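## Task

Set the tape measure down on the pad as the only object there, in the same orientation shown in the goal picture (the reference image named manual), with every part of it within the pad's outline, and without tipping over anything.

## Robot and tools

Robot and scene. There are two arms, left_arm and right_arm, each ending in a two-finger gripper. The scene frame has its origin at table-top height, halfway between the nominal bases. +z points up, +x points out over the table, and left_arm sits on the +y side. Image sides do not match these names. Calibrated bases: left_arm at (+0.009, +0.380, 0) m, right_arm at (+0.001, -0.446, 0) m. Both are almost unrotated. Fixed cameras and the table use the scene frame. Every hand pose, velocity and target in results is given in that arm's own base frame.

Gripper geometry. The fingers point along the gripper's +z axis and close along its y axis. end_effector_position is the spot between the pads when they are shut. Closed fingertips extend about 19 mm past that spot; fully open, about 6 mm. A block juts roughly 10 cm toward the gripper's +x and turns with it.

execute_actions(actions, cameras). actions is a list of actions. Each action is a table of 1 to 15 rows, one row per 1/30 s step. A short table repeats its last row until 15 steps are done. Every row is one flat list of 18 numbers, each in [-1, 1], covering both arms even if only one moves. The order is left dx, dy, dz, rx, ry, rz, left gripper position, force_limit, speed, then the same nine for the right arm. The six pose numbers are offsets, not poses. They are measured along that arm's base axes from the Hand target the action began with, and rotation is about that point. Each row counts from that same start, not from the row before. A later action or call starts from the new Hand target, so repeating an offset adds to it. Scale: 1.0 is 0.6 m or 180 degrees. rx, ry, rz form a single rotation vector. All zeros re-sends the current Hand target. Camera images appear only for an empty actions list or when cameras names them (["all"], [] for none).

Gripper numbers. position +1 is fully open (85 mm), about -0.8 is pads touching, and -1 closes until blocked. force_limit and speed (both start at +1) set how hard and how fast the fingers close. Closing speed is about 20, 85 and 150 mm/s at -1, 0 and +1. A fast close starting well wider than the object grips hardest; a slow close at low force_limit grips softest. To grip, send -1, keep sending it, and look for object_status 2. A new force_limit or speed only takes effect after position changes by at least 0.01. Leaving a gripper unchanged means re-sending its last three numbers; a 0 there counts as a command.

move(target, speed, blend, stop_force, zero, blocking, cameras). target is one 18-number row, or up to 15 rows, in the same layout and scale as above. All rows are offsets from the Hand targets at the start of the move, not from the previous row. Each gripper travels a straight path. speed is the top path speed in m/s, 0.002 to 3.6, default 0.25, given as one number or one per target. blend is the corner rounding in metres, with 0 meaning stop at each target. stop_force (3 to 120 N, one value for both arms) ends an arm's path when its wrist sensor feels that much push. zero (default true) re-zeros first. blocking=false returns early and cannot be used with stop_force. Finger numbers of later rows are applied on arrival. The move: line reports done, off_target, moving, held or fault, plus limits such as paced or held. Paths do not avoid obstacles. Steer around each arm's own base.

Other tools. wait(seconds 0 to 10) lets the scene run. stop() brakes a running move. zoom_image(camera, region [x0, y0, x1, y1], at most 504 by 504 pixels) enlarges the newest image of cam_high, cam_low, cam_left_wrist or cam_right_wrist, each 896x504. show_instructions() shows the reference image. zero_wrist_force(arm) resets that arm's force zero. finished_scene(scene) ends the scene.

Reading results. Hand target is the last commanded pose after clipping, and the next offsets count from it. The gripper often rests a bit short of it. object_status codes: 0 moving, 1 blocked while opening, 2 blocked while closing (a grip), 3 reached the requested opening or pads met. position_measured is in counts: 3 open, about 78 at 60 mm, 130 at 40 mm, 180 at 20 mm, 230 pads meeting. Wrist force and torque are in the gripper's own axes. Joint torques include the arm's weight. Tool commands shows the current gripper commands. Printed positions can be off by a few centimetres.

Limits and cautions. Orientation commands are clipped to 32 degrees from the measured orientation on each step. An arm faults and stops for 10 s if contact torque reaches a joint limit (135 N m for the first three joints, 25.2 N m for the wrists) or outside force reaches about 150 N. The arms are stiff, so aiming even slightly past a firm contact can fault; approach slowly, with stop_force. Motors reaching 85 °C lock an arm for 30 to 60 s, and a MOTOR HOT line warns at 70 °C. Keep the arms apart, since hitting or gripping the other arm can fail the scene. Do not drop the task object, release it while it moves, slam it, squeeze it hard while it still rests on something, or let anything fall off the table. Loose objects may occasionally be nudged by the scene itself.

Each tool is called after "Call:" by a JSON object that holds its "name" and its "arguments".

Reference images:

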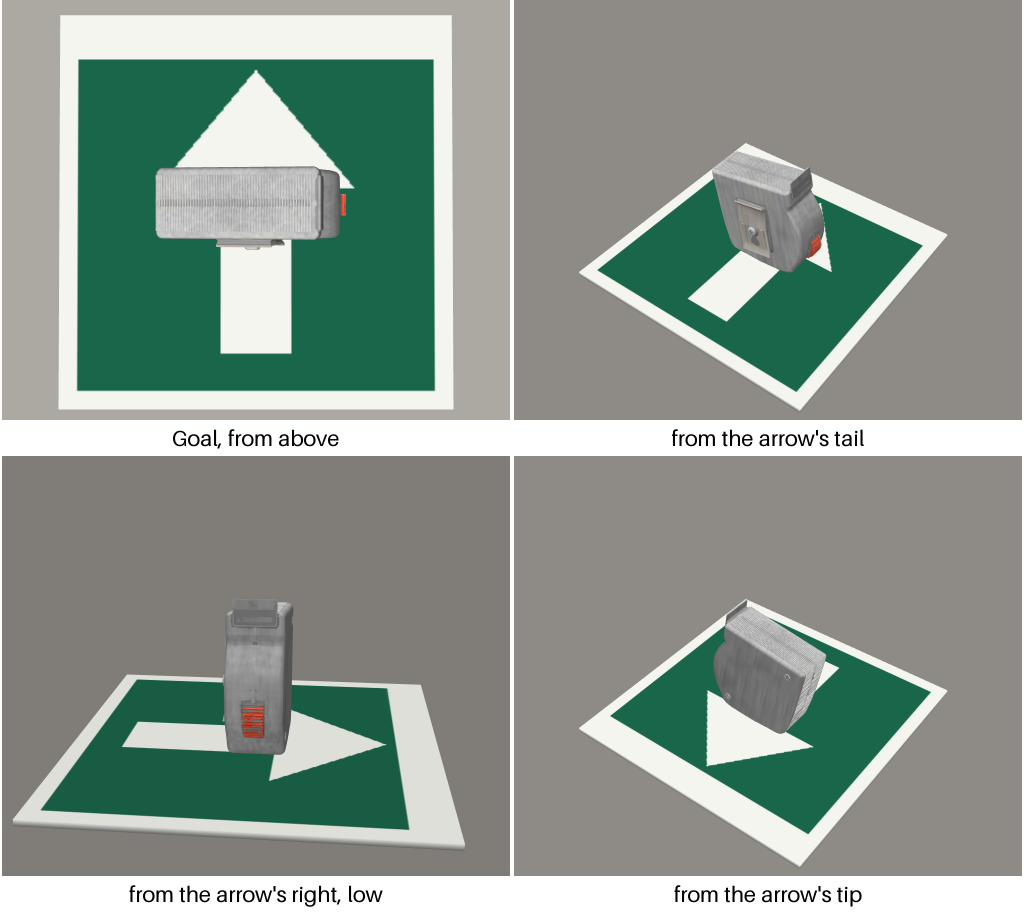

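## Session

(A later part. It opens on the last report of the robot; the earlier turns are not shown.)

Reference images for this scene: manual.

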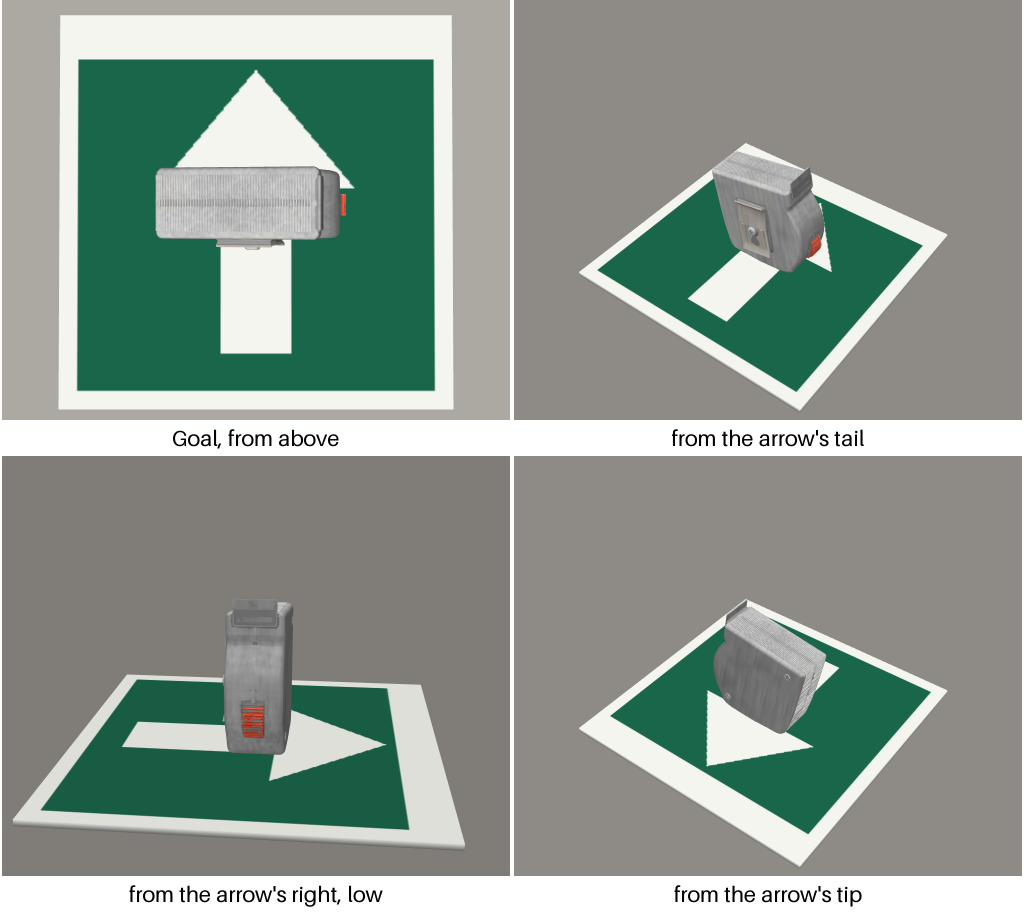

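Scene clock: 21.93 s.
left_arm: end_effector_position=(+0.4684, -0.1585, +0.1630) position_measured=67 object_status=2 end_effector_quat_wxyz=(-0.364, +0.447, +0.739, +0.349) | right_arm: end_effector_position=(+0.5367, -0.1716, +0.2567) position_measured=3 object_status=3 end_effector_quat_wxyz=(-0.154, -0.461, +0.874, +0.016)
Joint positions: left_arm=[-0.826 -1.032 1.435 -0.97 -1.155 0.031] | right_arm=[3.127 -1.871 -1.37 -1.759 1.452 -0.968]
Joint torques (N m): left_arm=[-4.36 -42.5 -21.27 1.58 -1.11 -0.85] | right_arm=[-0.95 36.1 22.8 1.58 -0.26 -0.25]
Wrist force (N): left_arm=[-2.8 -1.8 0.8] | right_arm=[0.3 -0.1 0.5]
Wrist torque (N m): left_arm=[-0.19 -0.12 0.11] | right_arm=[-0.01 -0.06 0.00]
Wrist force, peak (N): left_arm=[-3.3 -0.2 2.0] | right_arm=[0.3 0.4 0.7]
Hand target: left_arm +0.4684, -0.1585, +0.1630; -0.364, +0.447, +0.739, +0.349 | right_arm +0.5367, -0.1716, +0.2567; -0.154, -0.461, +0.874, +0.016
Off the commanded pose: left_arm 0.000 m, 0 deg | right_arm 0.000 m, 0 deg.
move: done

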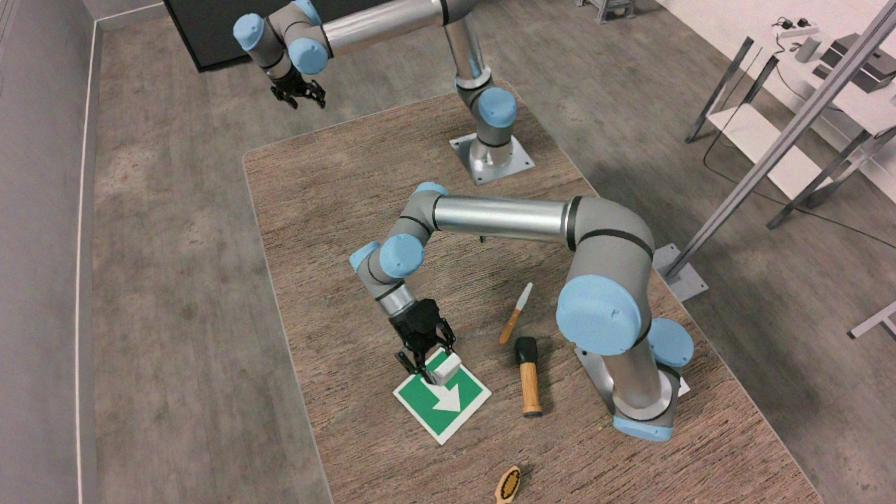

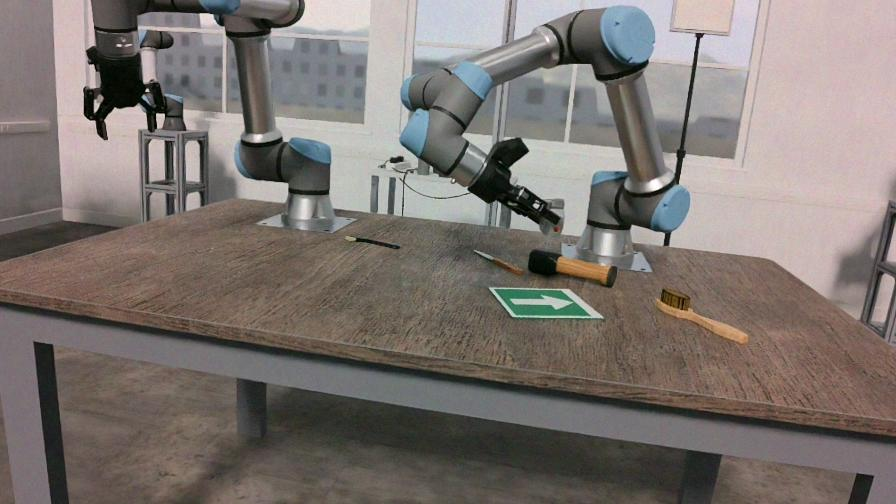

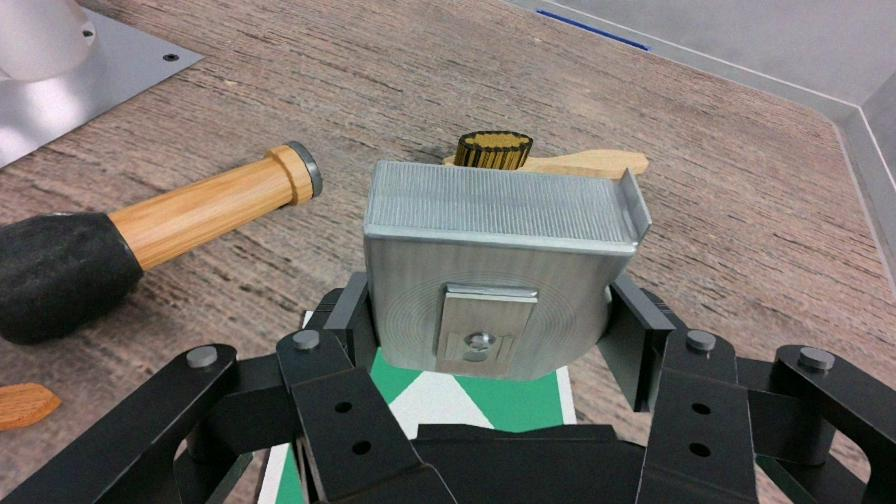

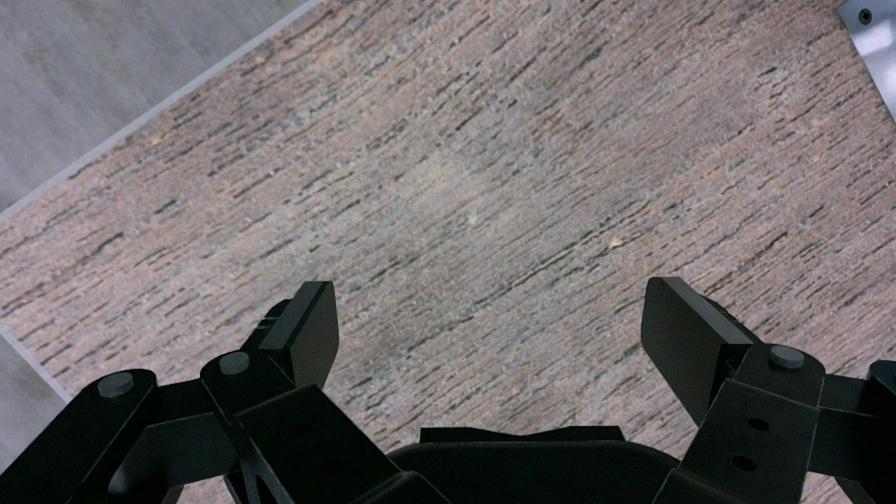

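Call:
{"name": "move", "arguments": {"target": [0.0182,0.0043,-0.185,0,0,0,-1,-0.7,-1, 0,0,0,0,0,0,1,1,1], "speed": 0.15, "cameras": ["cam_low","cam_left_wrist"]}}

Call:
{"name": "move", "arguments": {"target": [0,0,-0.05,0,0,0,-1,-0.7,-1, 0,0,0,0,0,0,1,1,1], "speed": 0.006, "stop_force": 4, "cameras": ["all"]}}

Call:
{"name": "zoom_image", "arguments": {"camera": "cam_low", "region": [480, 220, 620, 325]}}

Call:
{"name": "zoom_image", "arguments": {"camera": "cam_high", "region": [390, 340, 500, 450]}}

Scene clock: 24.50 s.
left_arm: end_effector_position=(+0.4794, -0.1558, +0.0521) position_measured=67 object_status=2 end_effector_quat_wxyz=(-0.364, +0.447, +0.739, +0.349) | right_arm: end_effector_position=(+0.5367, -0.1716, +0.2567) position_measured=3 object_status=3 end_effector_quat_wxyz=(-0.154, -0.461, +0.874, +0.016)
Joint positions: left_arm=[-0.811 -0.887 1.513 -1.196 -1.142 0.04] | right_arm=[3.127 -1.871 -1.37 -1.759 1.452 -0.968]
Joint torques (N m): left_arm=[-5.21 -47.91 -25.04 0.69 -0.21 -0.47] | right_arm=[-0.94 36.3 22.42 1.66 -0.29 -0.2]
Wrist force (N): left_arm=[-2.6 -2.1 0.6] | right_arm=[-0.1 0.0 0.4]
Wrist torque (N m): left_arm=[-0.22 -0.13 0.11] | right_arm=[-0.01 0.01 -0.01]
Wrist force, peak (N): left_arm=[-4.6 -2.1 2.2] | right_arm=[0.3 0.0 0.7]
Hand target: left_arm +0.4793, -0.1559, +0.0520; -0.364, +0.447, +0.739, +0.349 | right_arm +0.5367, -0.1716, +0.2567; -0.154, -0.461, +0.874, +0.016
Off the commanded pose: left_arm 0.000 m, 0 deg | right_arm 0.000 m, 0 deg.
move: done
Images, in order (width x height): cam_low 896x504, cam_left_wrist 896x504.

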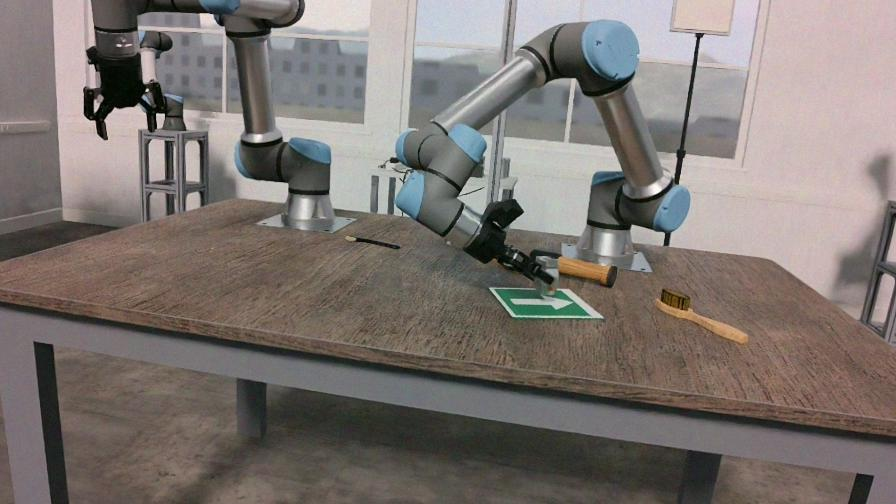

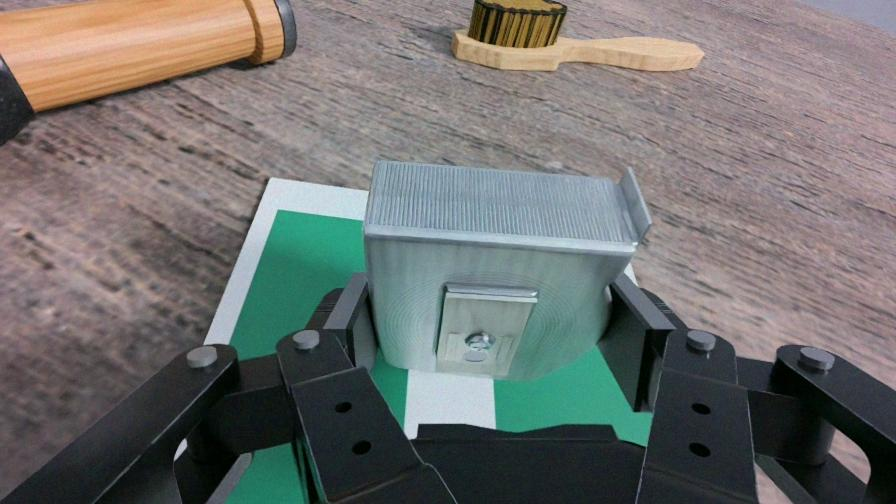

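Scene clock: 28.90 s.
left_arm: end_effector_position=(+0.4793, -0.1559, +0.0319) position_measured=67 object_status=2 end_effector_quat_wxyz=(-0.364, +0.447, +0.739, +0.349) | right_arm: end_effector_position=(+0.5367, -0.1716, +0.2567) position_measured=3 object_status=3 end_effector_quat_wxyz=(-0.154, -0.461, +0.874, +0.016)
Joint positions: left_arm=[-0.811 -0.859 1.524 -1.235 -1.142 0.04] | right_arm=[3.127 -1.871 -1.37 -1.759 1.452 -0.968]
Joint torques (N m): left_arm=[-7.94 -54.58 -23.48 1.59 -1.69 -0.92] | right_arm=[-1.02 35.67 22.55 1.61 -0.33 -0.28]
Wrist force (N): left_arm=[1.9 -1.0 -2.7] | right_arm=[0.0 0.0 0.4]
Wrist torque (N m): left_arm=[-0.19 -0.24 0.10] | right_arm=[0.00 0.01 0.01]
Wrist force, peak (N): left_arm=[4.1 -0.3 -4.1] | right_arm=[0.0 -0.1 0.8]
Hand target: left_arm +0.4793, -0.1559, +0.0319; -0.364, +0.447, +0.739, +0.349 (not the last commanded pose) | right_arm +0.5367, -0.1716, +0.2567; -0.154, -0.461, +0.874, +0.016
Off the commanded pose: left_arm 0.010 m, 0 deg | right_arm 0.000 m, 0 deg.
move: contact (left_arm)

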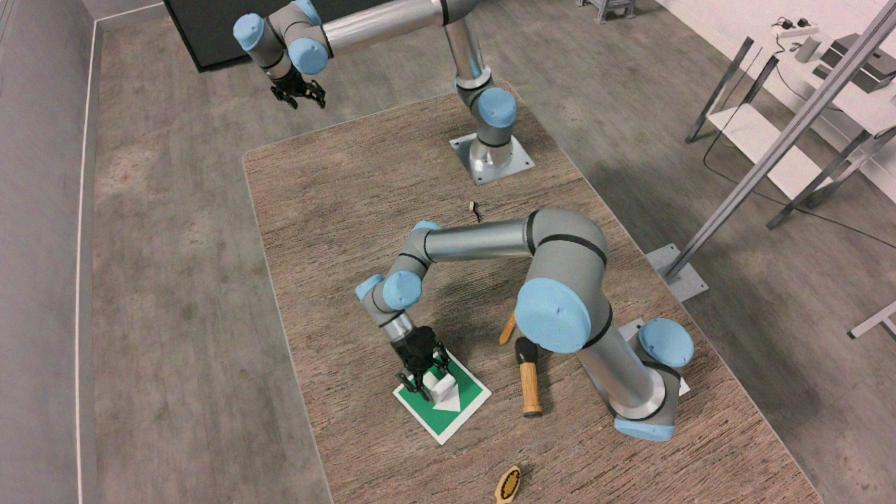

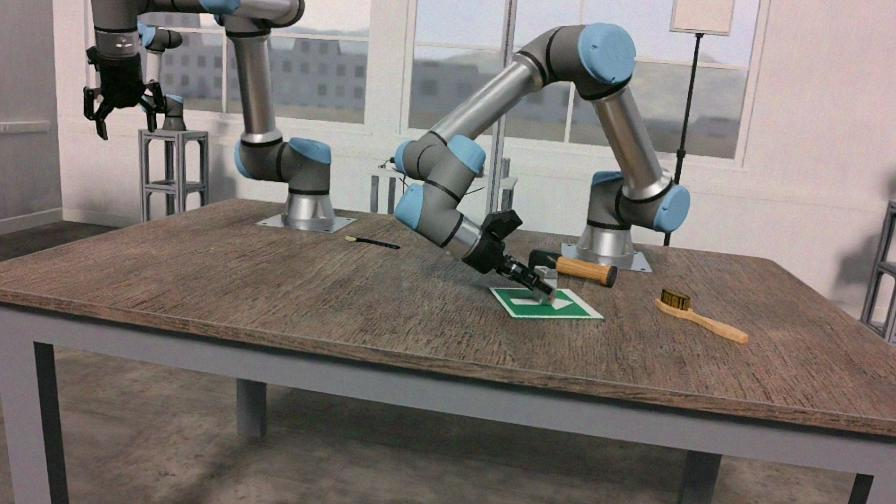

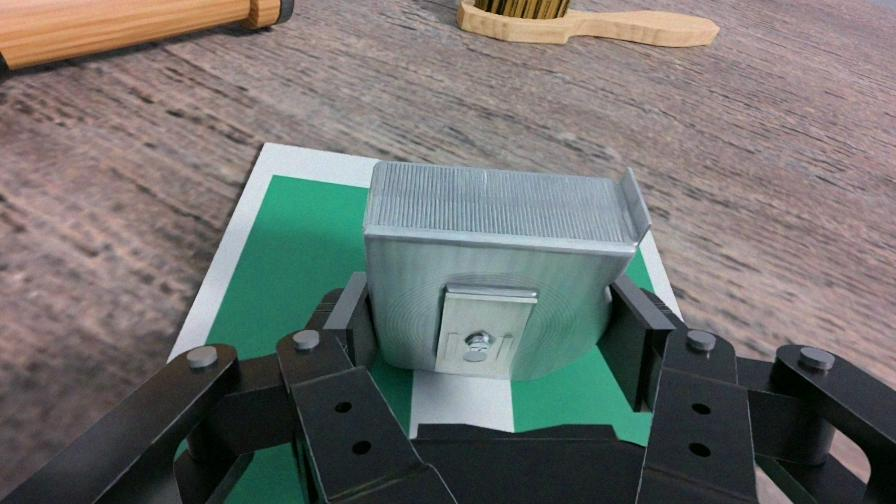

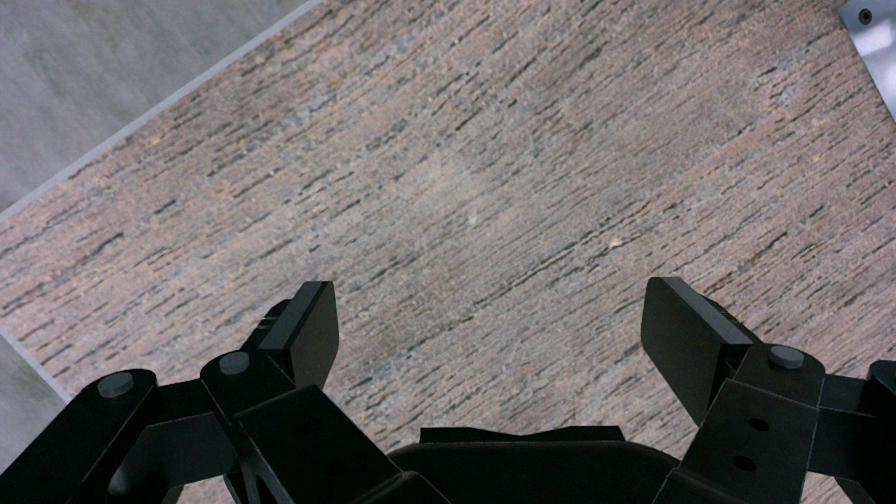

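Scaled by 3.600 from the camera's 896x504 image, which has a finer 1280x720 frame.

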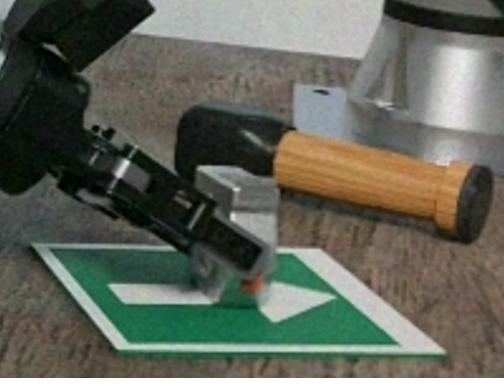

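Scaled by 4.582 from the camera's 896x504 image, which has a finer 1280x720 frame.

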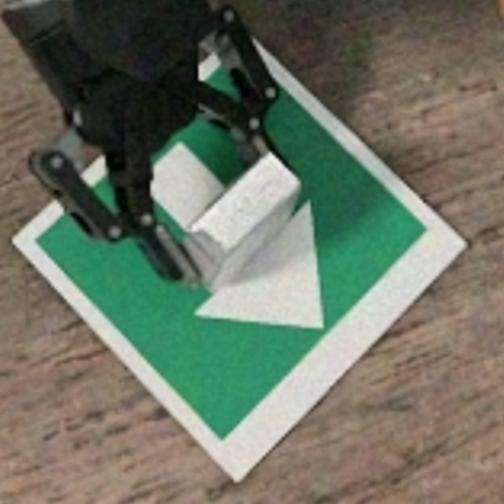

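Call:
{"name": "move", "arguments": {"target": [[0,0,0,0,0,0,0.95,-0.7,-1, 0,0,0,0,0,0,1,1,1],[0.0189,-0.0701,0.0409,0,0,0,0.95,-0.7,-1, 0,0,0,0,0,0,1,1,1],[0.0453,-0.168,0.14,0,0,0,0.95,-0.7,-1, 0,0,0,0,0,0,1,1,1]], "speed": [0.05,0.06,0.15], "blend": [0,0.01,0], "cameras": ["all"]}}

Call:
{"name": "zoom_image", "arguments": {"camera": "cam_low", "region": [480, 220, 620, 325]}}

Call:
{"name": "zoom_image", "arguments": {"camera": "cam_high", "region": [390, 340, 500, 450]}}

Call:
{"name": "zoom_image", "arguments": {"camera": "cam_left_wrist", "region": [260, 100, 700, 440]}}

Scene clock: 32.97 s.
left_arm: end_effector_position=(+0.5065, -0.2567, +0.1158) position_measured=9 object_status=3 end_effector_quat_wxyz=(-0.364, +0.447, +0.739, +0.349) | right_arm: end_effector_position=(+0.5367, -0.1716, +0.2567) position_measured=3 object_status=3 end_effector_quat_wxyz=(-0.154, -0.461, +0.874, +0.016)
Joint positions: left_arm=[-0.879 -0.776 1.124 -0.902 -1.2 0] | right_arm=[3.127 -1.871 -1.37 -1.759 1.452 -0.968]
Joint torques (N m): left_arm=[7.74 -61.34 -27.77 0.8 2.63 1.21] | right_arm=[-1.1 35.64 22.38 1.59 -0.27 -0.39]
Wrist force (N): left_arm=[0.6 -1.4 -0.1] | right_arm=[-0.2 0.1 0.5]
Wrist torque (N m): left_arm=[-0.21 -0.22 0.22] | right_arm=[0.02 0.02 0.00]
Wrist force, peak (N): left_arm=[2.1 -1.1 -2.7] | right_arm=[0.0 0.2 0.9]
Hand target: left_arm +0.5065, -0.2567, +0.1159; -0.364, +0.447, +0.739, +0.349 | right_arm +0.5367, -0.1716, +0.2567; -0.154, -0.461, +0.874, +0.016
Off the commanded pose: left_arm 0.000 m, 0 deg | right_arm 0.000 m, 0 deg.
move: done

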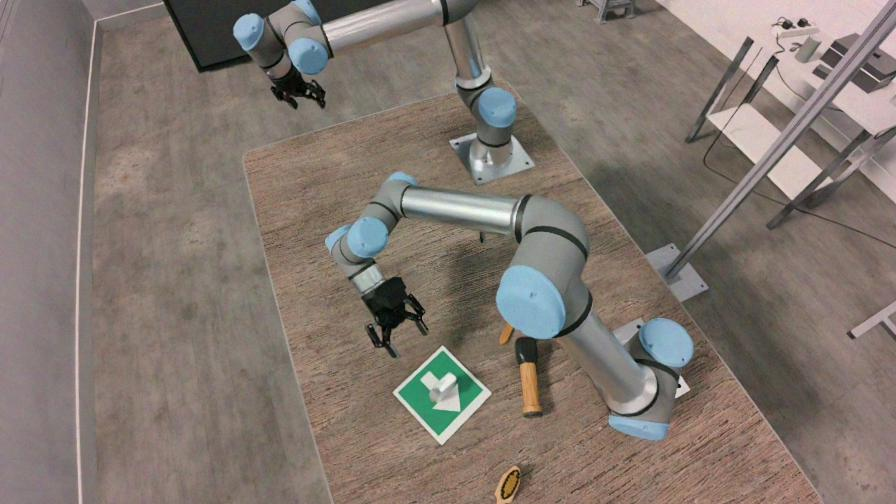

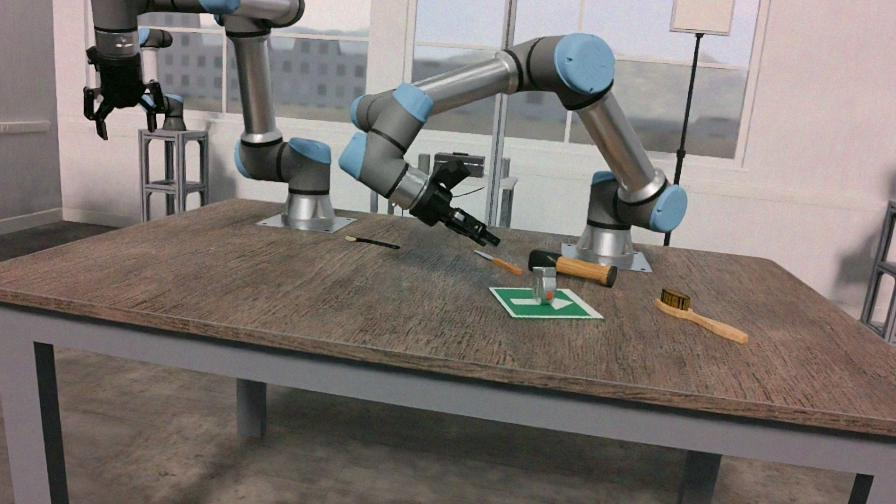

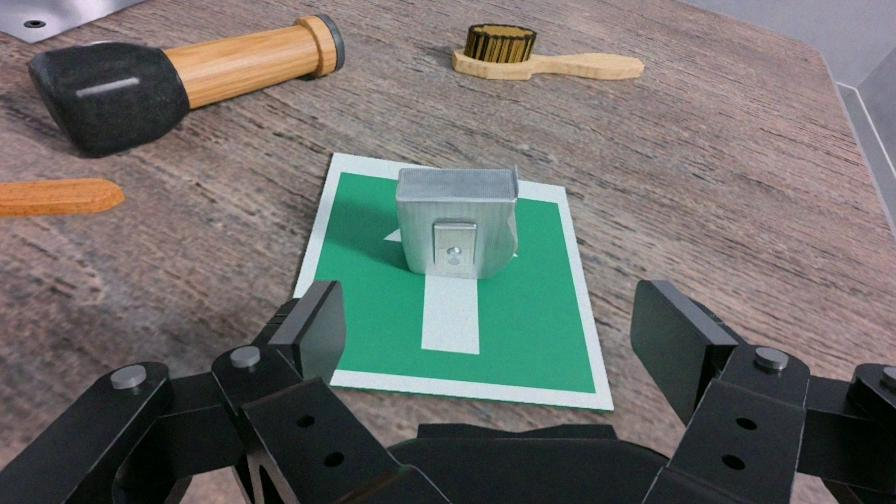

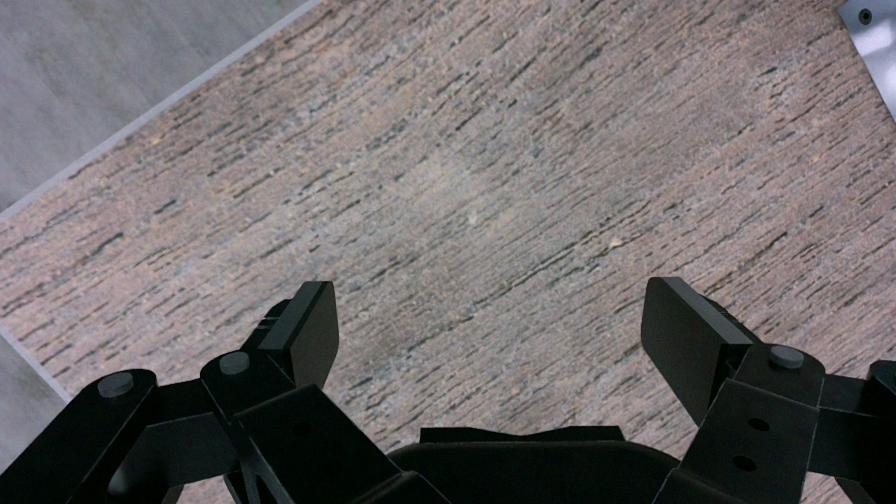

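Scaled by 3.600 from the camera's 896x504 image, which has a finer 1280x720 frame.

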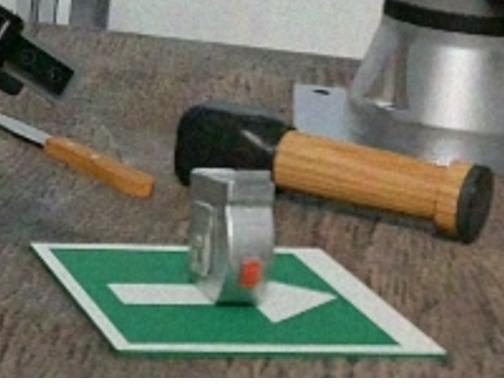

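Scaled by 4.582 from the camera's 896x504 image, which has a finer 1280x720 frame.

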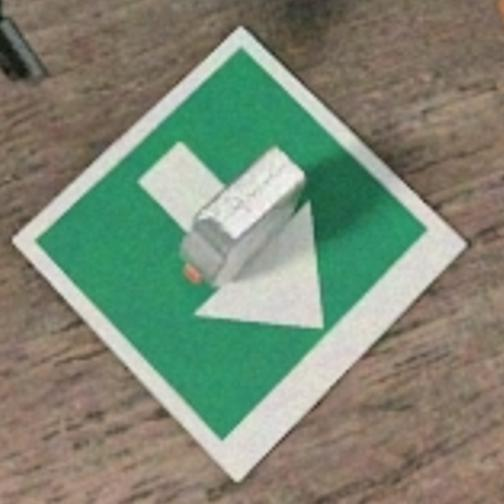

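Scaled by 1.145 from the camera's 896x504 image, which has a finer 1280x720 frame.

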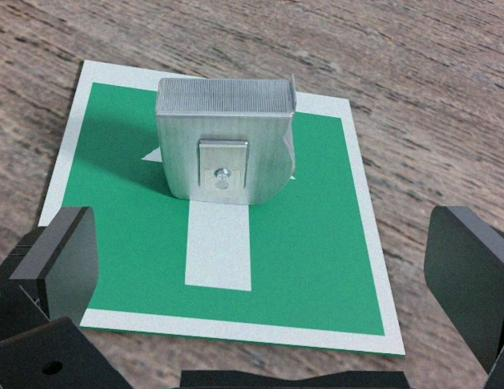

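Call:
{"name": "finished_scene", "arguments": {"scene": 2}}

The scene is finished: the task was done.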